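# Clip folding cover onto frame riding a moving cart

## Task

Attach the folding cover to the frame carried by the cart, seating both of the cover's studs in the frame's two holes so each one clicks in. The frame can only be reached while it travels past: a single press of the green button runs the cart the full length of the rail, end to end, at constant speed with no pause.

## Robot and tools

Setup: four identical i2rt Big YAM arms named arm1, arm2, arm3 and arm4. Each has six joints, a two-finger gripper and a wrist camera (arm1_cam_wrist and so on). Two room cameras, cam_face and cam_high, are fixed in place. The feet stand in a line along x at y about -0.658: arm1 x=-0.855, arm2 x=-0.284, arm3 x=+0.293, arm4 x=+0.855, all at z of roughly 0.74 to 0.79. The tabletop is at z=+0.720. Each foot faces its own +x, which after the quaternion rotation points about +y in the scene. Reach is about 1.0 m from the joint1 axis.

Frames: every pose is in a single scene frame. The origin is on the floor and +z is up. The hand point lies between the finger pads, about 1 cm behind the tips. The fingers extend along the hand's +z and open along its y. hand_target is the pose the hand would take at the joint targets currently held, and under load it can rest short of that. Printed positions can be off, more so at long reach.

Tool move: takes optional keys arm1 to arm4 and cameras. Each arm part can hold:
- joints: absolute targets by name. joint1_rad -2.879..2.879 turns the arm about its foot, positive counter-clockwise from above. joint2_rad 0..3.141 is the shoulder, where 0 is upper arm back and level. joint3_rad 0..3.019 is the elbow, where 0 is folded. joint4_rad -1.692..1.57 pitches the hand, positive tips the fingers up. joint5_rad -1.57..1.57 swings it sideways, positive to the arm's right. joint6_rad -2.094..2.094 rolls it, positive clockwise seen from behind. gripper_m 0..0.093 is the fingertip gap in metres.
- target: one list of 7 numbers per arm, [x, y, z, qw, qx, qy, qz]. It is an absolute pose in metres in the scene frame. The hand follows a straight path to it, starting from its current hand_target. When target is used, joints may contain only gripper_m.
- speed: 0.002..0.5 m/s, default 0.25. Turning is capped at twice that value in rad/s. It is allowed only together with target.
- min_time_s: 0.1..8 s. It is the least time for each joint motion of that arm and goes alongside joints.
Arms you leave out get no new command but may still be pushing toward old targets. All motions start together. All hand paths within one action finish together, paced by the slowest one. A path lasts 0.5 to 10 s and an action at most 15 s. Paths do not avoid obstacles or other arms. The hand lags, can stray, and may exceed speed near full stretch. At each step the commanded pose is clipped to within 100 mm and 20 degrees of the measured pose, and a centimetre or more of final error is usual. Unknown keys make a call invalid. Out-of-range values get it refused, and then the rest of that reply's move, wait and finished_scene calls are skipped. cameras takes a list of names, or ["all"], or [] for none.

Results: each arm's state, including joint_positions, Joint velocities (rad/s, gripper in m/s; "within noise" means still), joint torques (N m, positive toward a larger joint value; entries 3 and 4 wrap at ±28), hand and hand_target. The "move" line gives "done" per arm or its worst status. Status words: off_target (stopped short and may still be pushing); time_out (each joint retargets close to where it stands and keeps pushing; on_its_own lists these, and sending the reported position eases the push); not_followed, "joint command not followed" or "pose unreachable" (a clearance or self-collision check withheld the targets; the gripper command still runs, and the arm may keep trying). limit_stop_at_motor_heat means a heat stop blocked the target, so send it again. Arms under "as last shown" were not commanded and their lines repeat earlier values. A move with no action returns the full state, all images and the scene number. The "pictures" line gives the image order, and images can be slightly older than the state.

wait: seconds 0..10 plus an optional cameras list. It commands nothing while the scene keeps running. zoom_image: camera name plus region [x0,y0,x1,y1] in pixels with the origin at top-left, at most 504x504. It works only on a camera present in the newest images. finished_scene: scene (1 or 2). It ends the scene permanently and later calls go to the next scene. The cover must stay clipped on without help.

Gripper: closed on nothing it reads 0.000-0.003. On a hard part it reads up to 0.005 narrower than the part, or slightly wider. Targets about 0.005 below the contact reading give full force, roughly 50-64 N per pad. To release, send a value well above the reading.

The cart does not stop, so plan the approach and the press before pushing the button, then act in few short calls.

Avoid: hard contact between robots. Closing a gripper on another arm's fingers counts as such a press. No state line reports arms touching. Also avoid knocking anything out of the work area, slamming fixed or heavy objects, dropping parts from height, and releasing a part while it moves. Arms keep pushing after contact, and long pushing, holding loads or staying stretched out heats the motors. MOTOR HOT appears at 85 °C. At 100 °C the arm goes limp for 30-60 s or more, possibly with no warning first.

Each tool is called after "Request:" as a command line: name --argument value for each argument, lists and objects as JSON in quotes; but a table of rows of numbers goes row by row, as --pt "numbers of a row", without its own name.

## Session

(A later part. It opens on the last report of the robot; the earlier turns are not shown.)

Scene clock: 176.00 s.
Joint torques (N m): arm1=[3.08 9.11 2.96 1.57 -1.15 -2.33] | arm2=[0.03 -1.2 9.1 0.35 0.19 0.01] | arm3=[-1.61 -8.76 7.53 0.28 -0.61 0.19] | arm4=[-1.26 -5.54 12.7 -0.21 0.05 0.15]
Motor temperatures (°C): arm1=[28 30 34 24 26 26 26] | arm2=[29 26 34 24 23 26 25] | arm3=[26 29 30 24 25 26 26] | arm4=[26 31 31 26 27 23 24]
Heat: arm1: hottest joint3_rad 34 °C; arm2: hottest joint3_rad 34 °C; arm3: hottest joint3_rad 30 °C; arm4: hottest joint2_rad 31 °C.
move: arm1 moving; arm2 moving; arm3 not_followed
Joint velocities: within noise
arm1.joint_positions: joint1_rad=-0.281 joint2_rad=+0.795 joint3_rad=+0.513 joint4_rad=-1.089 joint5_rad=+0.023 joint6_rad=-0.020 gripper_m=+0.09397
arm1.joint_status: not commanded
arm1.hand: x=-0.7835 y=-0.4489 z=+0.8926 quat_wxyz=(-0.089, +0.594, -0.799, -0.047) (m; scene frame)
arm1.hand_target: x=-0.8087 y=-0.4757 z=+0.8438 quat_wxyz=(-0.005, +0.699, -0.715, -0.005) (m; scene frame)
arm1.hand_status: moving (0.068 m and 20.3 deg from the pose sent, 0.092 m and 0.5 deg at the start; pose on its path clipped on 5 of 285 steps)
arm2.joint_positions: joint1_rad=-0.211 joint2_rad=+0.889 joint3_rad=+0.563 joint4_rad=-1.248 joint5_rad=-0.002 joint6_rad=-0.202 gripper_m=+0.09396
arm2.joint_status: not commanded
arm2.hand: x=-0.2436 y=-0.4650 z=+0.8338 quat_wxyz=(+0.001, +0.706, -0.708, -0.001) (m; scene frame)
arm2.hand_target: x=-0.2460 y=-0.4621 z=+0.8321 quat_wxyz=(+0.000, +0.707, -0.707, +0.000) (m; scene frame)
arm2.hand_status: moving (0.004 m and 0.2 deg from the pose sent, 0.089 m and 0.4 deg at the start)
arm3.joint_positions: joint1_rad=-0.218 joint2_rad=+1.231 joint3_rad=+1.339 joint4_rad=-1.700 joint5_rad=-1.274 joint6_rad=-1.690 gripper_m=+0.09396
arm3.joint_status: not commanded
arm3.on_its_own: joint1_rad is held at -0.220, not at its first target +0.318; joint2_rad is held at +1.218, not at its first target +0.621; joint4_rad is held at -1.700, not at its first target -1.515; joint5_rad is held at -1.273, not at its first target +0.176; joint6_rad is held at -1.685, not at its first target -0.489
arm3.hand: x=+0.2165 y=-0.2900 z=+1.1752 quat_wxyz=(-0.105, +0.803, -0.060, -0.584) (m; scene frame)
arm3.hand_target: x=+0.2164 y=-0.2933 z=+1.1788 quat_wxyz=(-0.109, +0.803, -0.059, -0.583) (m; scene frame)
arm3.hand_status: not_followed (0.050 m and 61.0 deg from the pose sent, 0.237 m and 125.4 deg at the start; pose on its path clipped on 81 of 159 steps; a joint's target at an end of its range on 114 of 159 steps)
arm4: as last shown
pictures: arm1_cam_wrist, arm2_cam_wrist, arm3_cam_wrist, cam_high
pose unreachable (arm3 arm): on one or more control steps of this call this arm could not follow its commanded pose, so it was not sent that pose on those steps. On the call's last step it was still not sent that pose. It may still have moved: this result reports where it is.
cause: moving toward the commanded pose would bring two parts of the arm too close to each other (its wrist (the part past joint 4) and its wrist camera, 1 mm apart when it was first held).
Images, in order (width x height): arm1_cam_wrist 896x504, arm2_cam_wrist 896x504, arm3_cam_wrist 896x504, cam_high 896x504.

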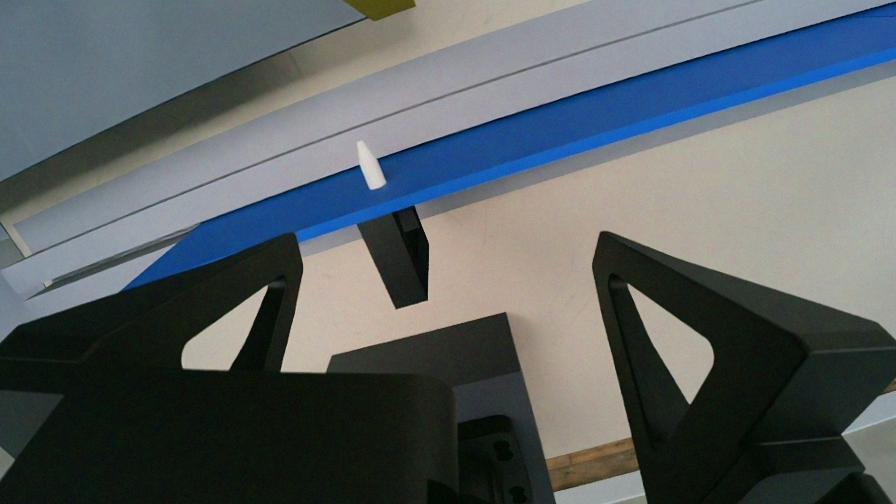

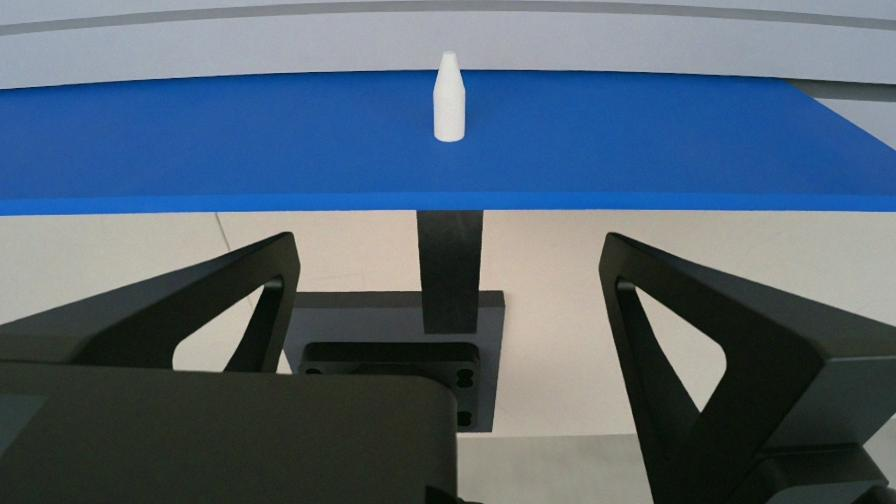

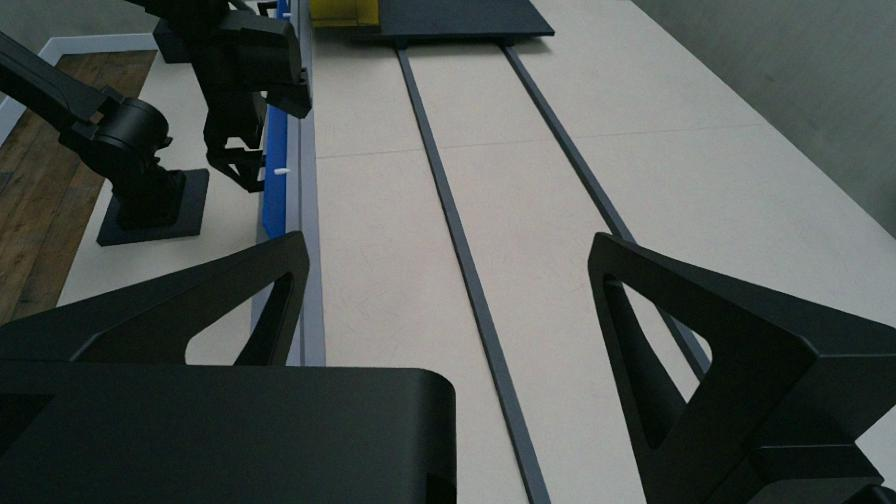

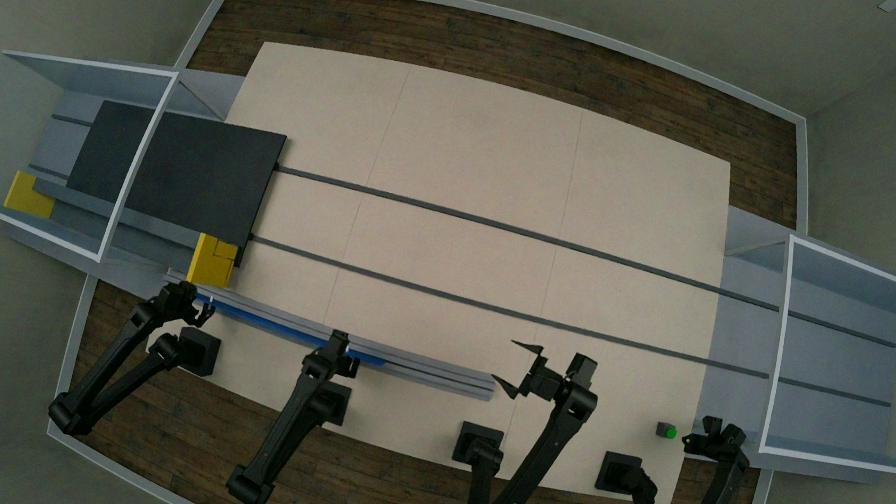

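Request:
move --arm1 '{"target":[-0.75,-0.5,1.2,-0.2706,0.6533,-0.6533,-0.2706],"speed":0.4}' --cameras '["arm1_cam_wrist","cam_face","cam_high"]'

Scene clock: 185.23 s.
Joint torques (N m): arm1=[-2.08 2.43 10.19 1.28 -0.65 -0.13] | arm2=[0.15 -1.32 9.05 0.34 0.19 0.01] | arm3=[-1.32 -9.17 7.53 0.29 -0.64 0.2] | arm4=[-1.26 -5.6 12.71 -0.2 0.05 0.16]
Motor temperatures (°C): arm1=[28 30 34 24 27 29 26] | arm2=[29 26 34 24 23 26 25] | arm3=[26 29 29 24 25 26 26] | arm4=[26 31 32 26 27 23 24]
Heat: arm1: hottest joint3_rad 34 °C; arm2: hottest joint3_rad 34 °C; arm3: hottest joint2_rad 29 °C; arm4: hottest joint3_rad 32 °C.
move: arm1 off_target
Joint velocities: within noise
arm1.joint_positions: joint1_rad=-1.151 joint2_rad=+0.581 joint3_rad=+1.093 joint4_rad=-1.677 joint5_rad=-0.679 joint6_rad=-0.993 gripper_m=+0.09398
arm1.joint_status: not commanded
arm1.hand: x=-0.7512 y=-0.4969 z=+1.1838 quat_wxyz=(-0.279, +0.641, -0.668, -0.254) (m; scene frame)
arm1.hand_target: x=-0.7505 y=-0.4984 z=+1.1992 quat_wxyz=(-0.295, +0.643, -0.663, -0.247) (m; scene frame)
arm1.hand_status: off_target (0.017 m and 3.1 deg from the pose sent, 0.313 m and 37.8 deg at the start; pose on its path clipped on 21 of 69 steps; a joint's target at an end of its range on 31 of 69 steps)
arm2, arm3, arm4: as last shown
arm3.on_its_own: joint1_rad is held at -0.220, not at its first target +0.318; joint2_rad is held at +1.218, not at its first target +0.621; joint4_rad is held at -1.700, not at its first target -1.515; joint5_rad is held at -1.273, not at its first target +0.176; joint6_rad is held at -1.685, not at its first target -0.489
pictures: arm1_cam_wrist, cam_face, cam_high
Images, in order (width x height): arm1_cam_wrist 896x504, cam_face 896x504, cam_high 896x504.

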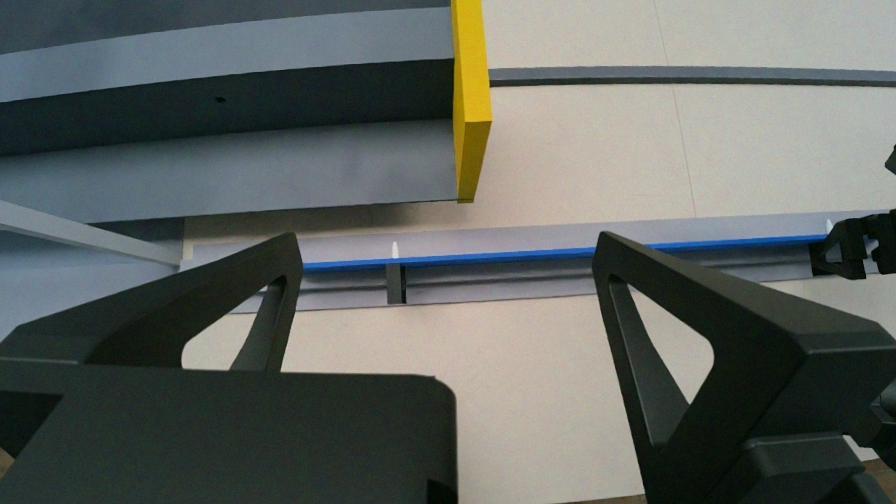

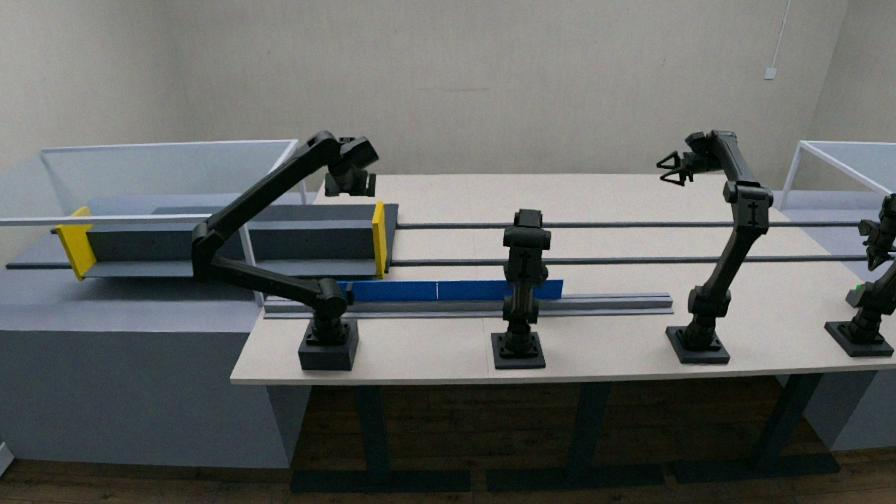

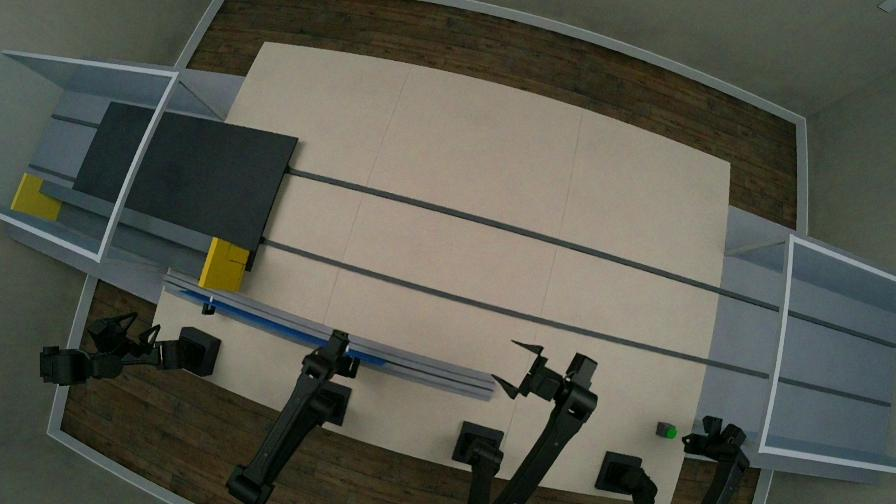

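Request:
move --arm2 '{"target":[-0.246,-0.465,0.835,-0.2706,0.6533,-0.6533,-0.2706]}' --arm1 '{"target":[-0.811,-0.49,0.95,-0.2706,0.6533,-0.6533,-0.2706]}' --cameras '["arm1_cam_wrist","arm2_cam_wrist","cam_face","cam_high"]'

Scene clock: 210.70 s.
Joint torques (N m): arm1=[-0.32 3.6 7.99 2.62 -0.36 0.09] | arm2=[-2.02 3.84 10.74 1.81 -0.13 -0.23] | arm3=[-1.44 -8.53 7.35 0.47 -0.58 0.19] | arm4=[-1.2 -5.54 12.71 -0.2 0.05 0.16]
Motor temperatures (°C): arm1=[28 29 35 24 27 26 26] | arm2=[29 26 34 24 23 26 25] | arm3=[26 29 29 24 25 26 26] | arm4=[26 31 33 26 27 23 24]
Heat: arm1: hottest joint3_rad 35 °C; arm2: hottest joint3_rad 34 °C; arm3: hottest joint2_rad 29 °C; arm4: hottest joint3_rad 33 °C.
move: arm1 done; arm2 done
Joint velocities: within noise
arm1.joint_positions: joint1_rad=-0.762 joint2_rad=+0.122 joint3_rad=+0.382 joint4_rad=-1.236 joint5_rad=-0.526 joint6_rad=-0.620 gripper_m=+0.09398
arm1.joint_status: not commanded
arm1.hand: x=-0.8105 y=-0.4916 z=+0.9498 quat_wxyz=(-0.263, +0.653, -0.657, -0.269) (m; scene frame)
arm1.hand_target: x=-0.8109 y=-0.4901 z=+0.9500 quat_wxyz=(-0.270, +0.653, -0.653, -0.271) (m; scene frame)
arm1.hand_status: done (0.002 m and 1.0 deg from the pose sent, 0.241 m and 3.1 deg at the start)
arm2.joint_positions: joint1_rad=-0.478 joint2_rad=+0.102 joint3_rad=+0.208 joint4_rad=-0.984 joint5_rad=-0.335 joint6_rad=-0.347 gripper_m=+0.09396
arm2.joint_status: not commanded
arm2.hand: x=-0.2504 y=-0.4679 z=+0.8305 quat_wxyz=(-0.255, +0.656, -0.658, -0.269) (m; scene frame)
arm2.hand_target: x=-0.2461 y=-0.4653 z=+0.8351 quat_wxyz=(-0.271, +0.653, -0.653, -0.270) (m; scene frame)
arm2.hand_status: done (0.007 m and 1.8 deg from the pose sent, 0.003 m and 45.0 deg at the start)
arm3, arm4: as last shown
arm3.on_its_own: joint1_rad is held at -0.220, not at its first target +0.318; joint2_rad is held at +1.218, not at its first target +0.621; joint4_rad is held at -1.700, not at its first target -1.515; joint5_rad is held at -1.273, not at its first target +0.176; joint6_rad is held at -1.685, not at its first target -0.489
pictures: arm1_cam_wrist, arm2_cam_wrist, cam_face, cam_high
Images, in order (width x height): arm1_cam_wrist 896x504, arm2_cam_wrist 896x504, cam_face 896x504, cam_high 896x504.

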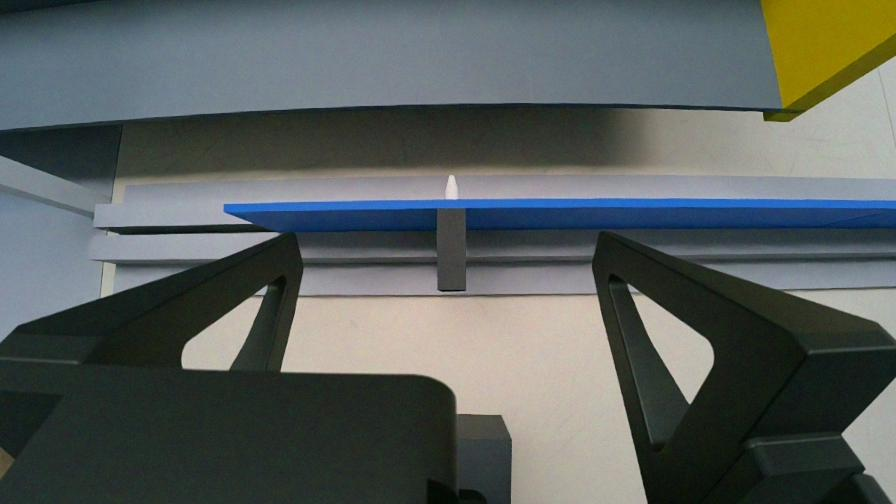

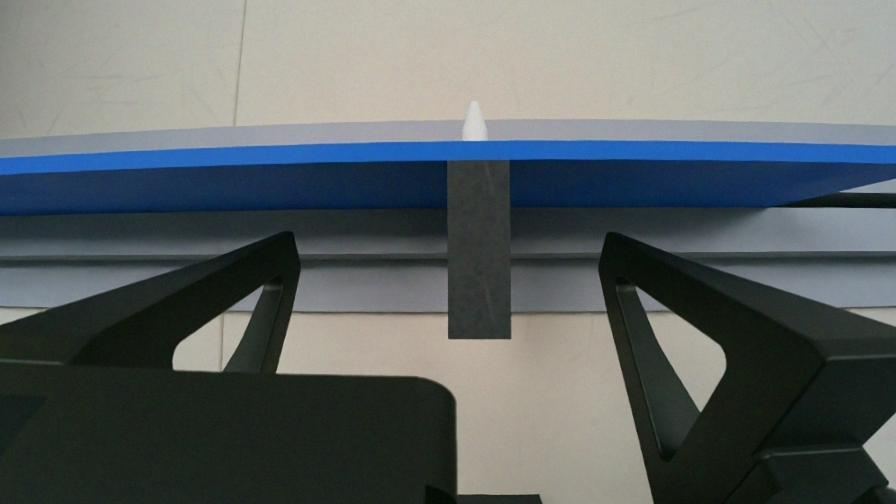

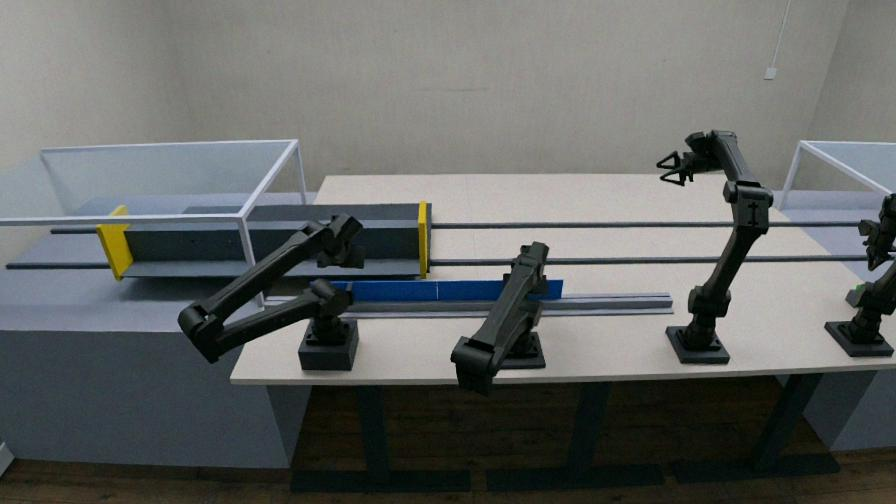

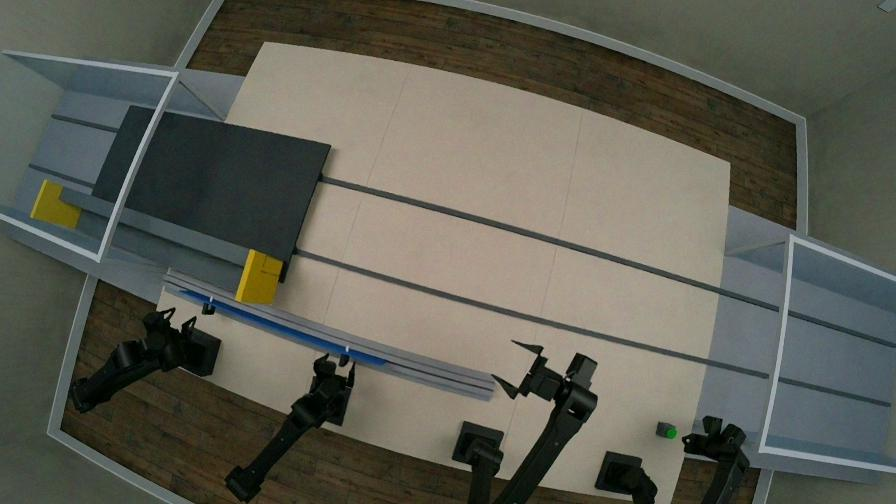

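Request:
move --arm2 '{"target":[-0.239,-0.465,0.828,-0.2706,0.6533,-0.6533,-0.2706],"speed":0.1}' --arm1 '{"target":[-0.810,-0.467,0.83,-0.2706,0.6533,-0.6533,-0.2706],"speed":0.15}' --cameras '["arm1_cam_wrist","arm2_cam_wrist"]'

Scene clock: 222.00 s.
Joint torques (N m): arm1=[-1.85 4.48 10.29 1.65 -0.5 -0.09] | arm2=[-2.02 5.77 10.76 1.83 -0.16 -0.2] | arm3=[-1.55 -9 7.35 0.44 -0.61 0.1] | arm4=[-1.32 -5.6 12.7 -0.18 0.05 0.15]
Motor temperatures (°C): arm1=[28 29 35 24 27 26 26] | arm2=[29 26 34 24 23 26 25] | arm3=[26 29 29 24 25 26 26] | arm4=[26 31 33 26 27 23 24]
Heat: arm1: hottest joint3_rad 35 °C; arm2: hottest joint3_rad 34 °C; arm3: hottest joint2_rad 29 °C; arm4: hottest joint3_rad 33 °C.
move: arm1 not_followed; arm2 done
Joint velocities: within noise
arm1.joint_positions: joint1_rad=-0.662 joint2_rad=+0.058 joint3_rad=+0.145 joint4_rad=-1.038 joint5_rad=-0.472 joint6_rad=-0.545 gripper_m=+0.09398
arm1.joint_status: not commanded
arm1.on_its_own: joint1_rad is held at -0.671, not at its first target -0.750; joint3_rad is held at +0.166, not at its first target +0.375; joint4_rad is held at -1.047, not at its first target -1.222; joint5_rad is held at -0.474, not at its first target -0.523; joint6_rad is held at -0.551, not at its first target -0.608
arm1.hand: x=-0.8130 y=-0.4839 z=+0.8605 quat_wxyz=(-0.256, +0.660, -0.654, -0.268) (m; scene frame)
arm1.hand_target: x=-0.8110 y=-0.4830 z=+0.8703 quat_wxyz=(-0.262, +0.659, -0.653, -0.267) (m; scene frame)
arm1.hand_status: not_followed (0.035 m and 1.9 deg from the pose sent, 0.122 m and 1.0 deg at the start)
arm2.joint_positions: joint1_rad=-0.553 joint2_rad=+0.110 joint3_rad=+0.193 joint4_rad=-0.960 joint5_rad=-0.384 joint6_rad=-0.407 gripper_m=+0.09396
arm2.joint_status: not commanded
arm2.hand: x=-0.2432 y=-0.4669 z=+0.8270 quat_wxyz=(-0.265, +0.654, -0.654, -0.273) (m; scene frame)
arm2.hand_target: x=-0.2391 y=-0.4652 z=+0.8281 quat_wxyz=(-0.271, +0.653, -0.653, -0.270) (m; scene frame)
arm2.hand_status: done (0.005 m and 0.7 deg from the pose sent, 0.012 m and 1.8 deg at the start)
arm3, arm4: as last shown
arm3.on_its_own: joint1_rad is held at -0.220, not at its first target +0.318; joint2_rad is held at +1.218, not at its first target +0.621; joint4_rad is held at -1.700, not at its first target -1.515; joint5_rad is held at -1.273, not at its first target +0.176; joint6_rad is held at -1.685, not at its first target -0.489
pictures: arm1_cam_wrist, arm2_cam_wrist
pose unreachable (arm1 arm): on one or more control steps of this call this arm could not follow its commanded pose, so it was not sent that pose on those steps. On the call's last step it was still not sent that pose. It may still have moved: this result reports where it is.
cause: moving toward the commanded pose would bring two parts of the arm too close to each other (its shoulder (the part past joint 1) and its wrist (the part past joint 5), 13 mm apart when it was first held).
Images, in order (width x height): arm1_cam_wrist 896x504, arm2_cam_wrist 896x504.

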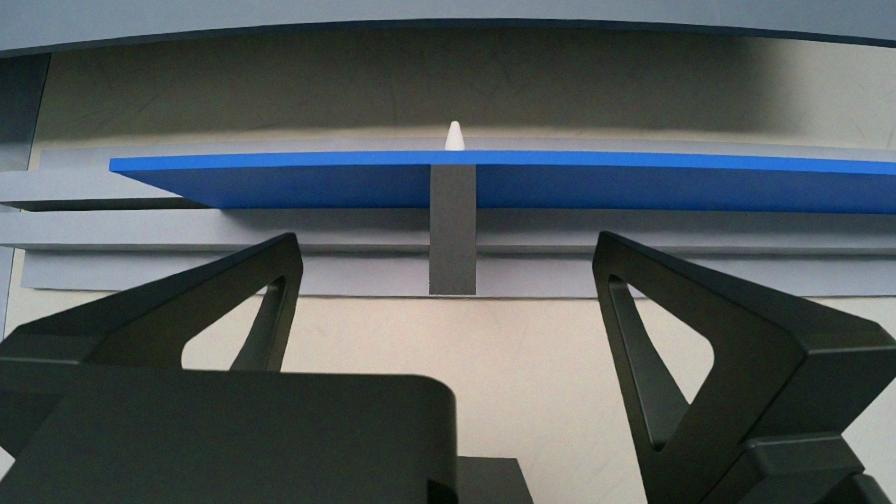

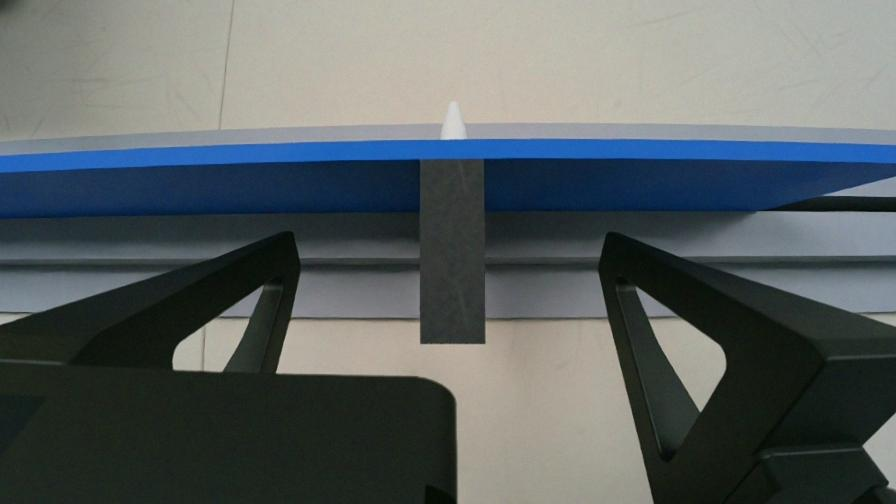

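Request:
move --arm2 '{"joints":{"gripper_m":0.008}}' --arm1 '{"target":[-0.810,-0.467,0.832,-0.153,0.690,-0.690,-0.153],"speed":0.15}' --cameras '["arm1_cam_wrist","arm2_cam_wrist"]'

Scene clock: 231.97 s.
Joint torques (N m): arm1=[-0.38 3.19 11.82 2.28 -0.15 0.09] | arm2=[-2.2 5.71 10.78 1.72 -0.32 -0.08] | arm3=[-1.08 -8.64 7.43 0.54 -0.64 0.18] | arm4=[-1.26 -5.6 12.72 -0.21 0.05 0.16]
Motor temperatures (°C): arm1=[28 29 36 24 27 26 26] | arm2=[29 26 34 24 23 26 25] | arm3=[26 29 28 24 25 26 26] | arm4=[26 31 33 26 27 23 24]
Heat: arm1: hottest joint3_rad 36 °C; arm2: hottest joint3_rad 34 °C; arm3: hottest joint2_rad 29 °C; arm4: hottest joint3_rad 33 °C.
move: arm1 off_target; arm2 off_target
Joint velocities: within noise
arm1.joint_positions: joint1_rad=-0.350 joint2_rad=+0.534 joint3_rad=+0.169 joint4_rad=-0.848 joint5_rad=-0.159 joint6_rad=-0.345 gripper_m=+0.09398
arm1.joint_status: not commanded
arm1.hand: x=-0.8160 y=-0.4872 z=+0.8087 quat_wxyz=(-0.130, +0.692, -0.695, -0.143) (m; scene frame)
arm1.hand_target: x=-0.8103 y=-0.4676 z=+0.8320 quat_wxyz=(-0.153, +0.690, -0.690, -0.154) (m; scene frame)
arm1.hand_status: off_target (0.031 m and 2.9 deg from the pose sent, 0.033 m and 18.5 deg at the start)
arm2.joint_positions: joint1_rad=-0.555 joint2_rad=+0.110 joint3_rad=+0.192 joint4_rad=-0.958 joint5_rad=-0.380 joint6_rad=-0.424 gripper_m=+0.01533
arm2.joint_status: gripper_m off_target (ended at +0.01535, target +0.00800)
arm2.hand: x=-0.2422 y=-0.4668 z=+0.8270 quat_wxyz=(-0.269, +0.659, -0.649, -0.269) (m; scene frame)
arm2.hand_target: x=-0.2391 y=-0.4652 z=+0.8281 quat_wxyz=(-0.271, +0.653, -0.653, -0.270) (m; scene frame)
arm2.hand_status: not commanded
arm3, arm4: as last shown
arm3.on_its_own: joint1_rad is held at -0.220, not at its first target +0.318; joint2_rad is held at +1.218, not at its first target +0.621; joint4_rad is held at -1.700, not at its first target -1.515; joint5_rad is held at -1.273, not at its first target +0.176; joint6_rad is held at -1.685, not at its first target -0.489
pictures: arm1_cam_wrist, arm2_cam_wrist
Images, in order (width x height): arm1_cam_wrist 896x504, arm2_cam_wrist 896x504.

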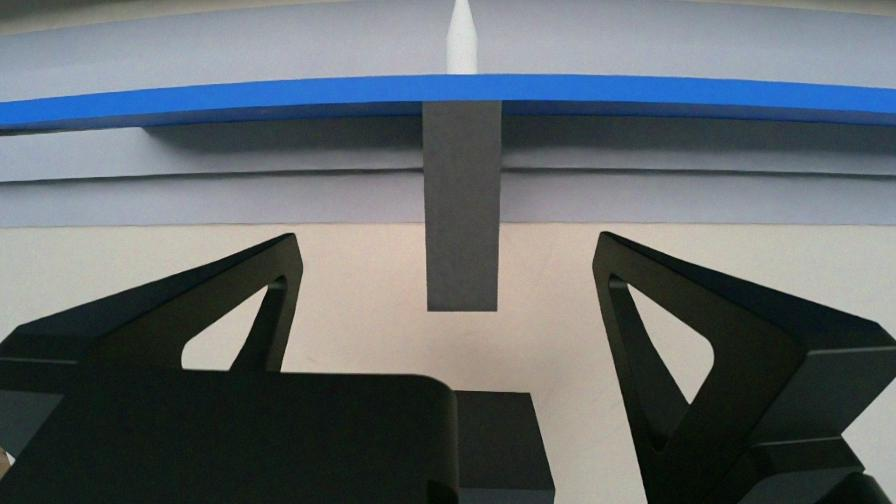

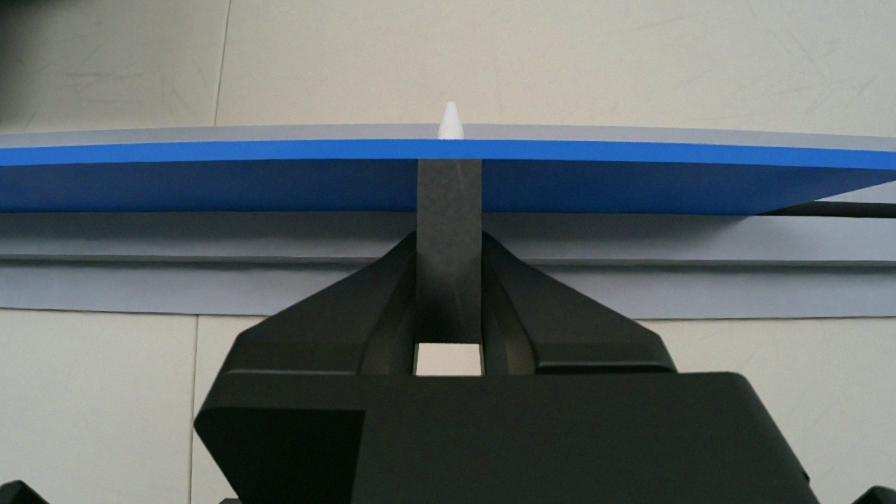

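Request:
move --arm1 '{"target":[-0.806,-0.465,0.835,-0.153,0.690,-0.690,-0.153],"speed":0.15}' --cameras '["arm1_cam_wrist","cam_face"]'

Scene clock: 236.57 s.
Joint torques (N m): arm1=[-1.73 2.96 11.81 2.22 -0.32 -0.1] | arm2=[-1.96 5.83 10.78 1.7 -0.31 -0.08] | arm3=[-1.14 -8.7 7.51 0.49 -0.6 0.12] | arm4=[-1.26 -5.54 12.71 -0.21 0.06 0.16]
Motor temperatures (°C): arm1=[28 29 36 24 27 26 26] | arm2=[28 26 34 24 24 26 25] | arm3=[26 29 28 24 25 26 26] | arm4=[26 31 33 26 27 23 24]
Heat: arm1: hottest joint3_rad 36 °C; arm2: hottest joint3_rad 34 °C; arm3: hottest joint2_rad 29 °C; arm4: hottest joint3_rad 33 °C.
move: arm1 off_target
Joint velocities: within noise
arm1.joint_positions: joint1_rad=-0.350 joint2_rad=+0.550 joint3_rad=+0.181 joint4_rad=-0.848 joint5_rad=-0.160 joint6_rad=-0.345 gripper_m=+0.09398
arm1.joint_status: not commanded
arm1.hand: x=-0.8152 y=-0.4848 z=+0.8116 quat_wxyz=(-0.128, +0.692, -0.696, -0.142) (m; scene frame)
arm1.hand_target: x=-0.8063 y=-0.4657 z=+0.8349 quat_wxyz=(-0.153, +0.690, -0.690, -0.153) (m; scene frame)
arm1.hand_status: off_target (0.032 m and 3.1 deg from the pose sent, 0.036 m and 2.9 deg at the start)
arm2, arm3, arm4: as last shown
arm3.on_its_own: joint1_rad is held at -0.220, not at its first target +0.318; joint2_rad is held at +1.218, not at its first target +0.621; joint4_rad is held at -1.700, not at its first target -1.515; joint5_rad is held at -1.273, not at its first target +0.176; joint6_rad is held at -1.685, not at its first target -0.489
pictures: arm1_cam_wrist, cam_face
Images, in order (width x height): arm1_cam_wrist 896x504, cam_face 896x504.

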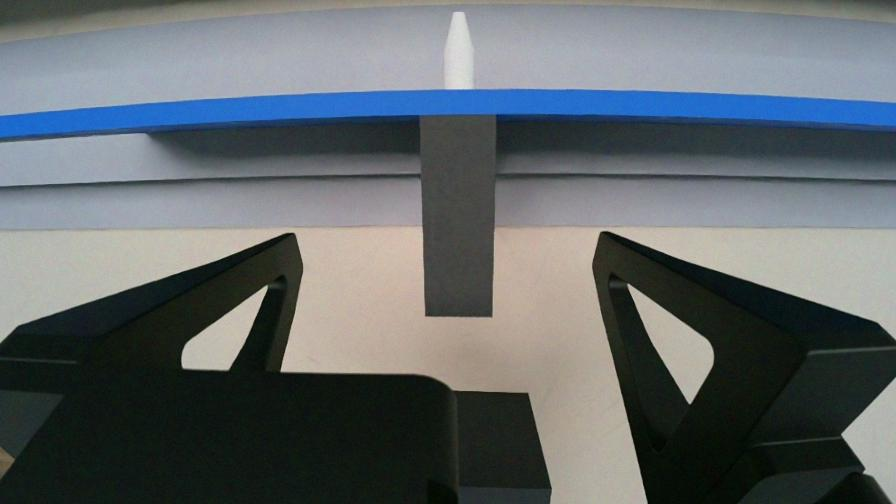

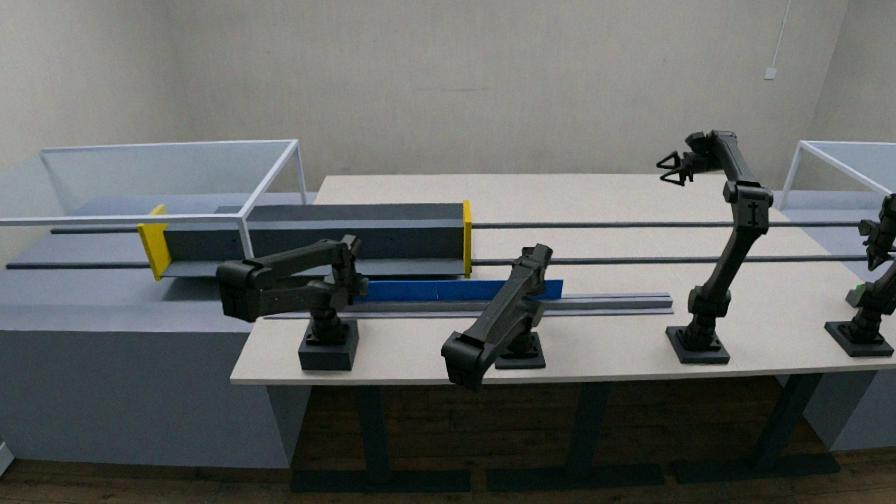

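Request:
move --arm1 '{"joints":{"gripper_m":0.008}}' --cameras '["arm1_cam_wrist"]'

Scene clock: 247.57 s.
Joint torques (N m): arm1=[-1.9 3.19 11.78 2 -0.81 0.07] | arm2=[-2.02 5.66 10.81 1.72 -0.29 -0.07] | arm3=[-1.44 -8.88 7.24 0.24 -0.58 0.16] | arm4=[-1.2 -5.6 12.68 -0.21 0.05 0.16]
Motor temperatures (°C): arm1=[28 29 36 24 27 26 26] | arm2=[28 26 34 24 24 26 26] | arm3=[26 29 28 24 25 26 26] | arm4=[26 31 34 26 27 23 24]
Heat: arm1: hottest joint3_rad 36 °C; arm2: hottest joint3_rad 34 °C; arm3: hottest joint2_rad 29 °C; arm4: hottest joint3_rad 34 °C.
move: arm1 off_target
Joint velocities: within noise
arm1.joint_positions: joint1_rad=-0.353 joint2_rad=+0.550 joint3_rad=+0.181 joint4_rad=-0.843 joint5_rad=-0.147 joint6_rad=-0.362 gripper_m=+0.01562
arm1.joint_status: gripper_m off_target (ended at +0.01564, target +0.00800)
arm1.hand: x=-0.8122 y=-0.4846 z=+0.8116 quat_wxyz=(-0.135, +0.697, -0.692, -0.136) (m; scene frame)
arm1.hand_target: x=-0.8063 y=-0.4657 z=+0.8349 quat_wxyz=(-0.153, +0.690, -0.690, -0.153) (m; scene frame)
arm1.hand_status: not commanded
arm2.joint_positions: joint1_rad=-0.555 joint2_rad=+0.110 joint3_rad=+0.192 joint4_rad=-0.958 joint5_rad=-0.381 joint6_rad=-0.424 gripper_m=+0.01533
arm2.joint_status: not commanded
arm2.hand: x=-0.2424 y=-0.4667 z=+0.8270 quat_wxyz=(-0.269, +0.659, -0.649, -0.270) (m; scene frame)
arm2.hand_target: x=-0.2391 y=-0.4652 z=+0.8281 quat_wxyz=(-0.271, +0.653, -0.653, -0.271) (m; scene frame)
arm2.hand_status: not commanded
arm3: as last shown
arm3.on_its_own: joint1_rad is held at -0.220, not at its first target +0.318; joint2_rad is held at +1.218, not at its first target +0.621; joint4_rad is held at -1.700, not at its first target -1.515; joint5_rad is held at -1.273, not at its first target +0.176; joint6_rad is held at -1.685, not at its first target -0.489
arm4.joint_positions: joint1_rad=-0.556 joint2_rad=+1.075 joint3_rad=+0.776 joint4_rad=-1.311 joint5_rad=-0.003 joint6_rad=-0.589 gripper_m=+0.00024
arm4.joint_status: not commanded
arm4.hand: x=+0.9980 y=-0.4448 z=+0.8828 quat_wxyz=(+0.019, +0.707, -0.707, +0.003) (m; scene frame)
arm4.hand_target: x=+1.0037 y=-0.4335 z=+0.8998 quat_wxyz=(+0.000, +0.707, -0.707, +0.000) (m; scene frame)
arm4.hand_status: not commanded
pictures: arm1_cam_wrist
Images, in order (width x height): arm1_cam_wrist 896x504.

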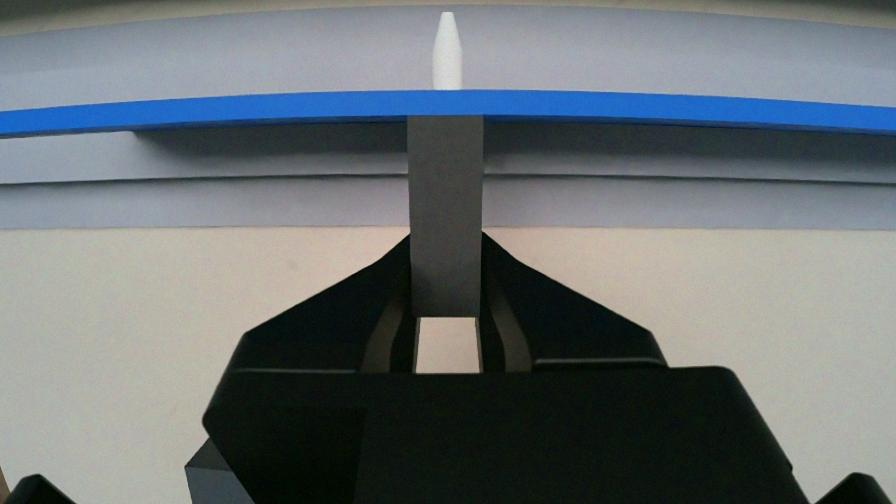

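Request:
move --arm1 '{"target":[-0.811,-0.478,0.885,-0.153,0.690,-0.690,-0.153],"speed":0.06}' --arm2 '{"target":[-0.240,-0.465,0.893,-0.2706,0.6533,-0.6533,-0.2706],"speed":0.06}' --arm3 '{"target":[0.12,-0.38,1.0,0,0.7071,0,-0.7071]}' --cameras '["arm1_cam_wrist","arm2_cam_wrist","arm3_cam_wrist","cam_face","cam_high"]'

Scene clock: 308.17 s.
Joint torques (N m): arm1=[-1.79 0.44 14 -0.4 -0.2 -0.02] | arm2=[-0.91 4.13 19.1 -0.16 0.43 0.13] | arm3=[-1.38 -7.71 7.57 0.5 -0.59 0.08] | arm4=[-1.2 -5.6 12.71 -0.2 0.05 0.16]
Motor temperatures (°C): arm1=[28 29 38 24 27 26 28] | arm2=[28 26 35 24 24 26 27] | arm3=[26 29 29 24 25 26 26] | arm4=[26 31 34 26 27 23 24]
Heat: arm1: hottest joint3_rad 38 °C; arm2: hottest joint3_rad 35 °C; arm3: hottest joint2_rad 29 °C; arm4: hottest joint3_rad 34 °C.
move: arm1 off_target; arm2 off_target; arm3 not_followed
Joint velocities: within noise
arm1.joint_positions: joint1_rad=-0.353 joint2_rad=+0.461 joint3_rad=+0.257 joint4_rad=-1.013 joint5_rad=-0.164 joint6_rad=-0.353 gripper_m=+0.01562
arm1.joint_status: not commanded
arm1.hand: x=-0.8170 y=-0.4882 z=+0.8456 quat_wxyz=(-0.128, +0.694, -0.693, -0.144) (m; scene frame)
arm1.hand_target: x=-0.8111 y=-0.4761 z=+0.8813 quat_wxyz=(-0.153, +0.690, -0.690, -0.153) (m; scene frame)
arm1.hand_status: off_target (0.041 m and 3.1 deg from the pose sent, 0.074 m and 3.0 deg at the start)
arm2.joint_positions: joint1_rad=-0.539 joint2_rad=+0.177 joint3_rad=+0.258 joint4_rad=-1.017 joint5_rad=-0.382 joint6_rad=-0.421 gripper_m=+0.01533
arm2.joint_status: not commanded
arm2.hand: x=-0.2469 y=-0.4688 z=+0.8422 quat_wxyz=(-0.239, +0.666, -0.655, -0.265) (m; scene frame)
arm2.hand_target: x=-0.2409 y=-0.4623 z=+0.8898 quat_wxyz=(-0.271, +0.653, -0.653, -0.272) (m; scene frame)
arm2.hand_status: off_target (0.051 m and 3.9 deg from the pose sent, 0.066 m and 0.9 deg at the start)
arm3.joint_positions: joint1_rad=-0.218 joint2_rad=+1.230 joint3_rad=+1.334 joint4_rad=-1.700 joint5_rad=-1.275 joint6_rad=-1.690 gripper_m=+0.09396
arm3.joint_status: not commanded
arm3.on_its_own: joint1_rad is held at -0.218, not at its first target +0.318; joint2_rad is held at +1.230, not at its first target +0.621; joint4_rad is held at -1.700, not at its first target -1.515; joint5_rad is held at -1.274, not at its first target +0.176; joint6_rad is held at -1.690, not at its first target -0.489
arm3.hand: x=+0.2163 y=-0.2905 z=+1.1737 quat_wxyz=(-0.103, +0.802, -0.061, -0.585) (m; scene frame)
arm3.hand_target: x=+0.2165 y=-0.2901 z=+1.1750 quat_wxyz=(-0.105, +0.802, -0.060, -0.584) (m; scene frame)
arm3.hand_status: not_followed (0.218 m and 22.4 deg from the pose sent, 0.219 m and 22.6 deg at the start; pose on its path clipped on 39 of 55 steps; a joint's target at an end of its range on 32 of 55 steps)
arm4: as last shown
pictures: arm1_cam_wrist, arm2_cam_wrist, arm3_cam_wrist, cam_face, cam_high
pose unreachable (arm3 arm): on one or more control steps of this call this arm could not follow its commanded pose, so it was not sent that pose on those steps. On the call's last step it was still not sent that pose. It may still have moved: this result reports where it is.
cause: moving toward the commanded pose would bring two parts of the arm too close to each other (its wrist (the part past joint 4) and its wrist camera, 1 mm apart when it was first held).
Images, in order (width x height): arm1_cam_wrist 896x504, arm2_cam_wrist 896x504, arm3_cam_wrist 896x504, cam_face 896x504, cam_high 896x504.

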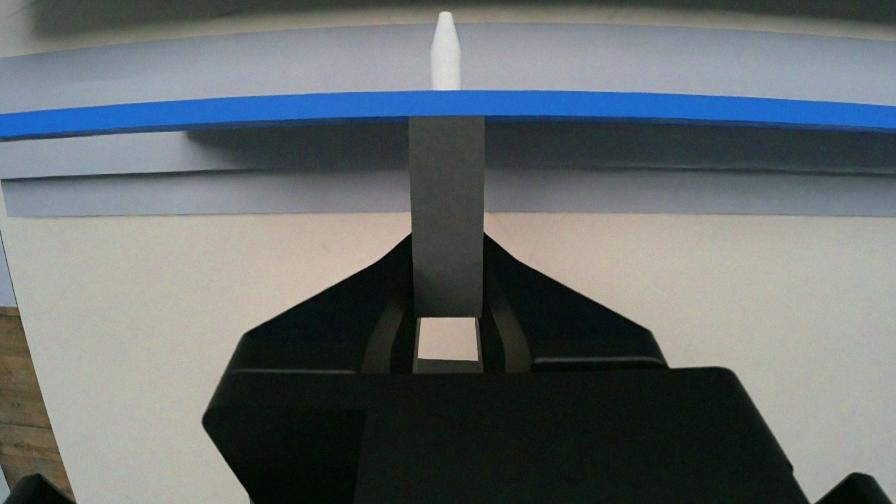

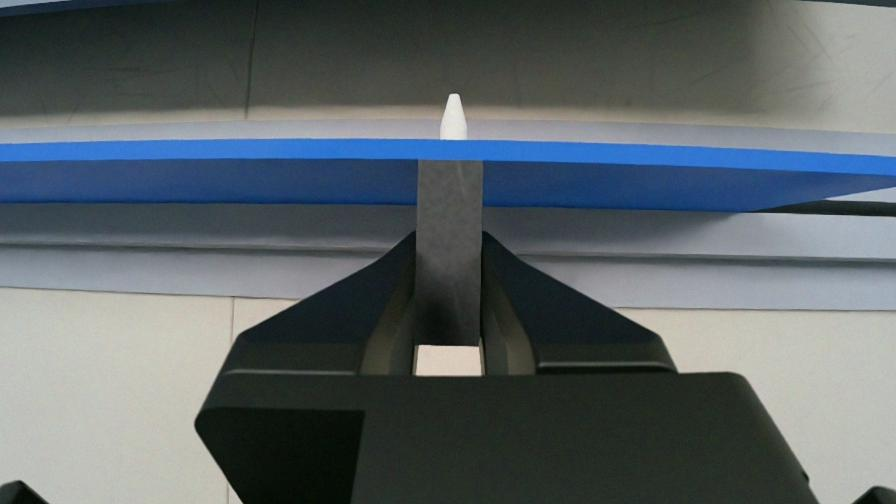

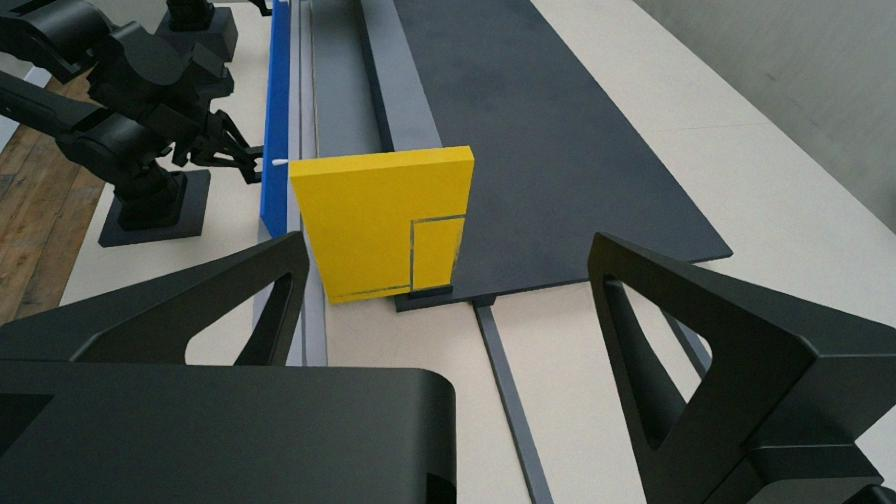

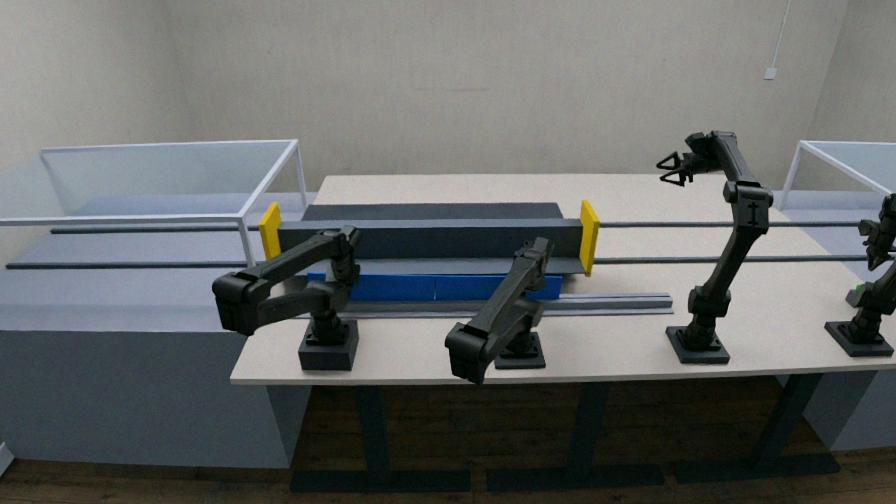

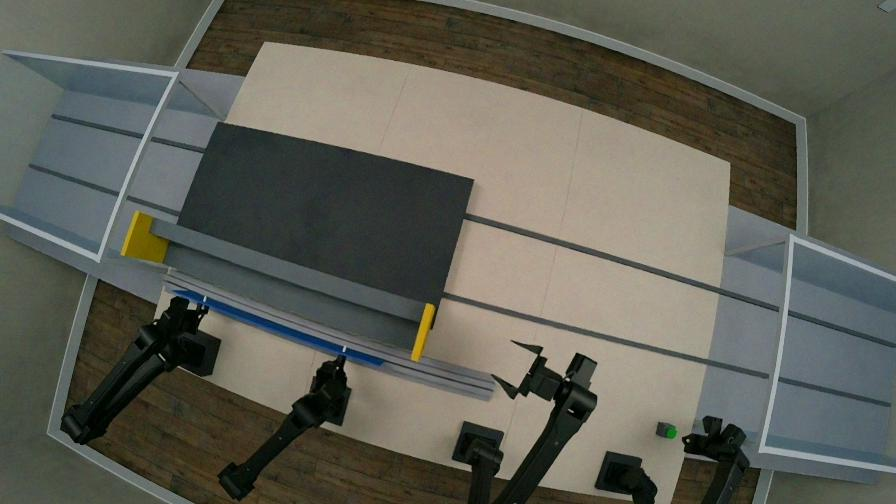

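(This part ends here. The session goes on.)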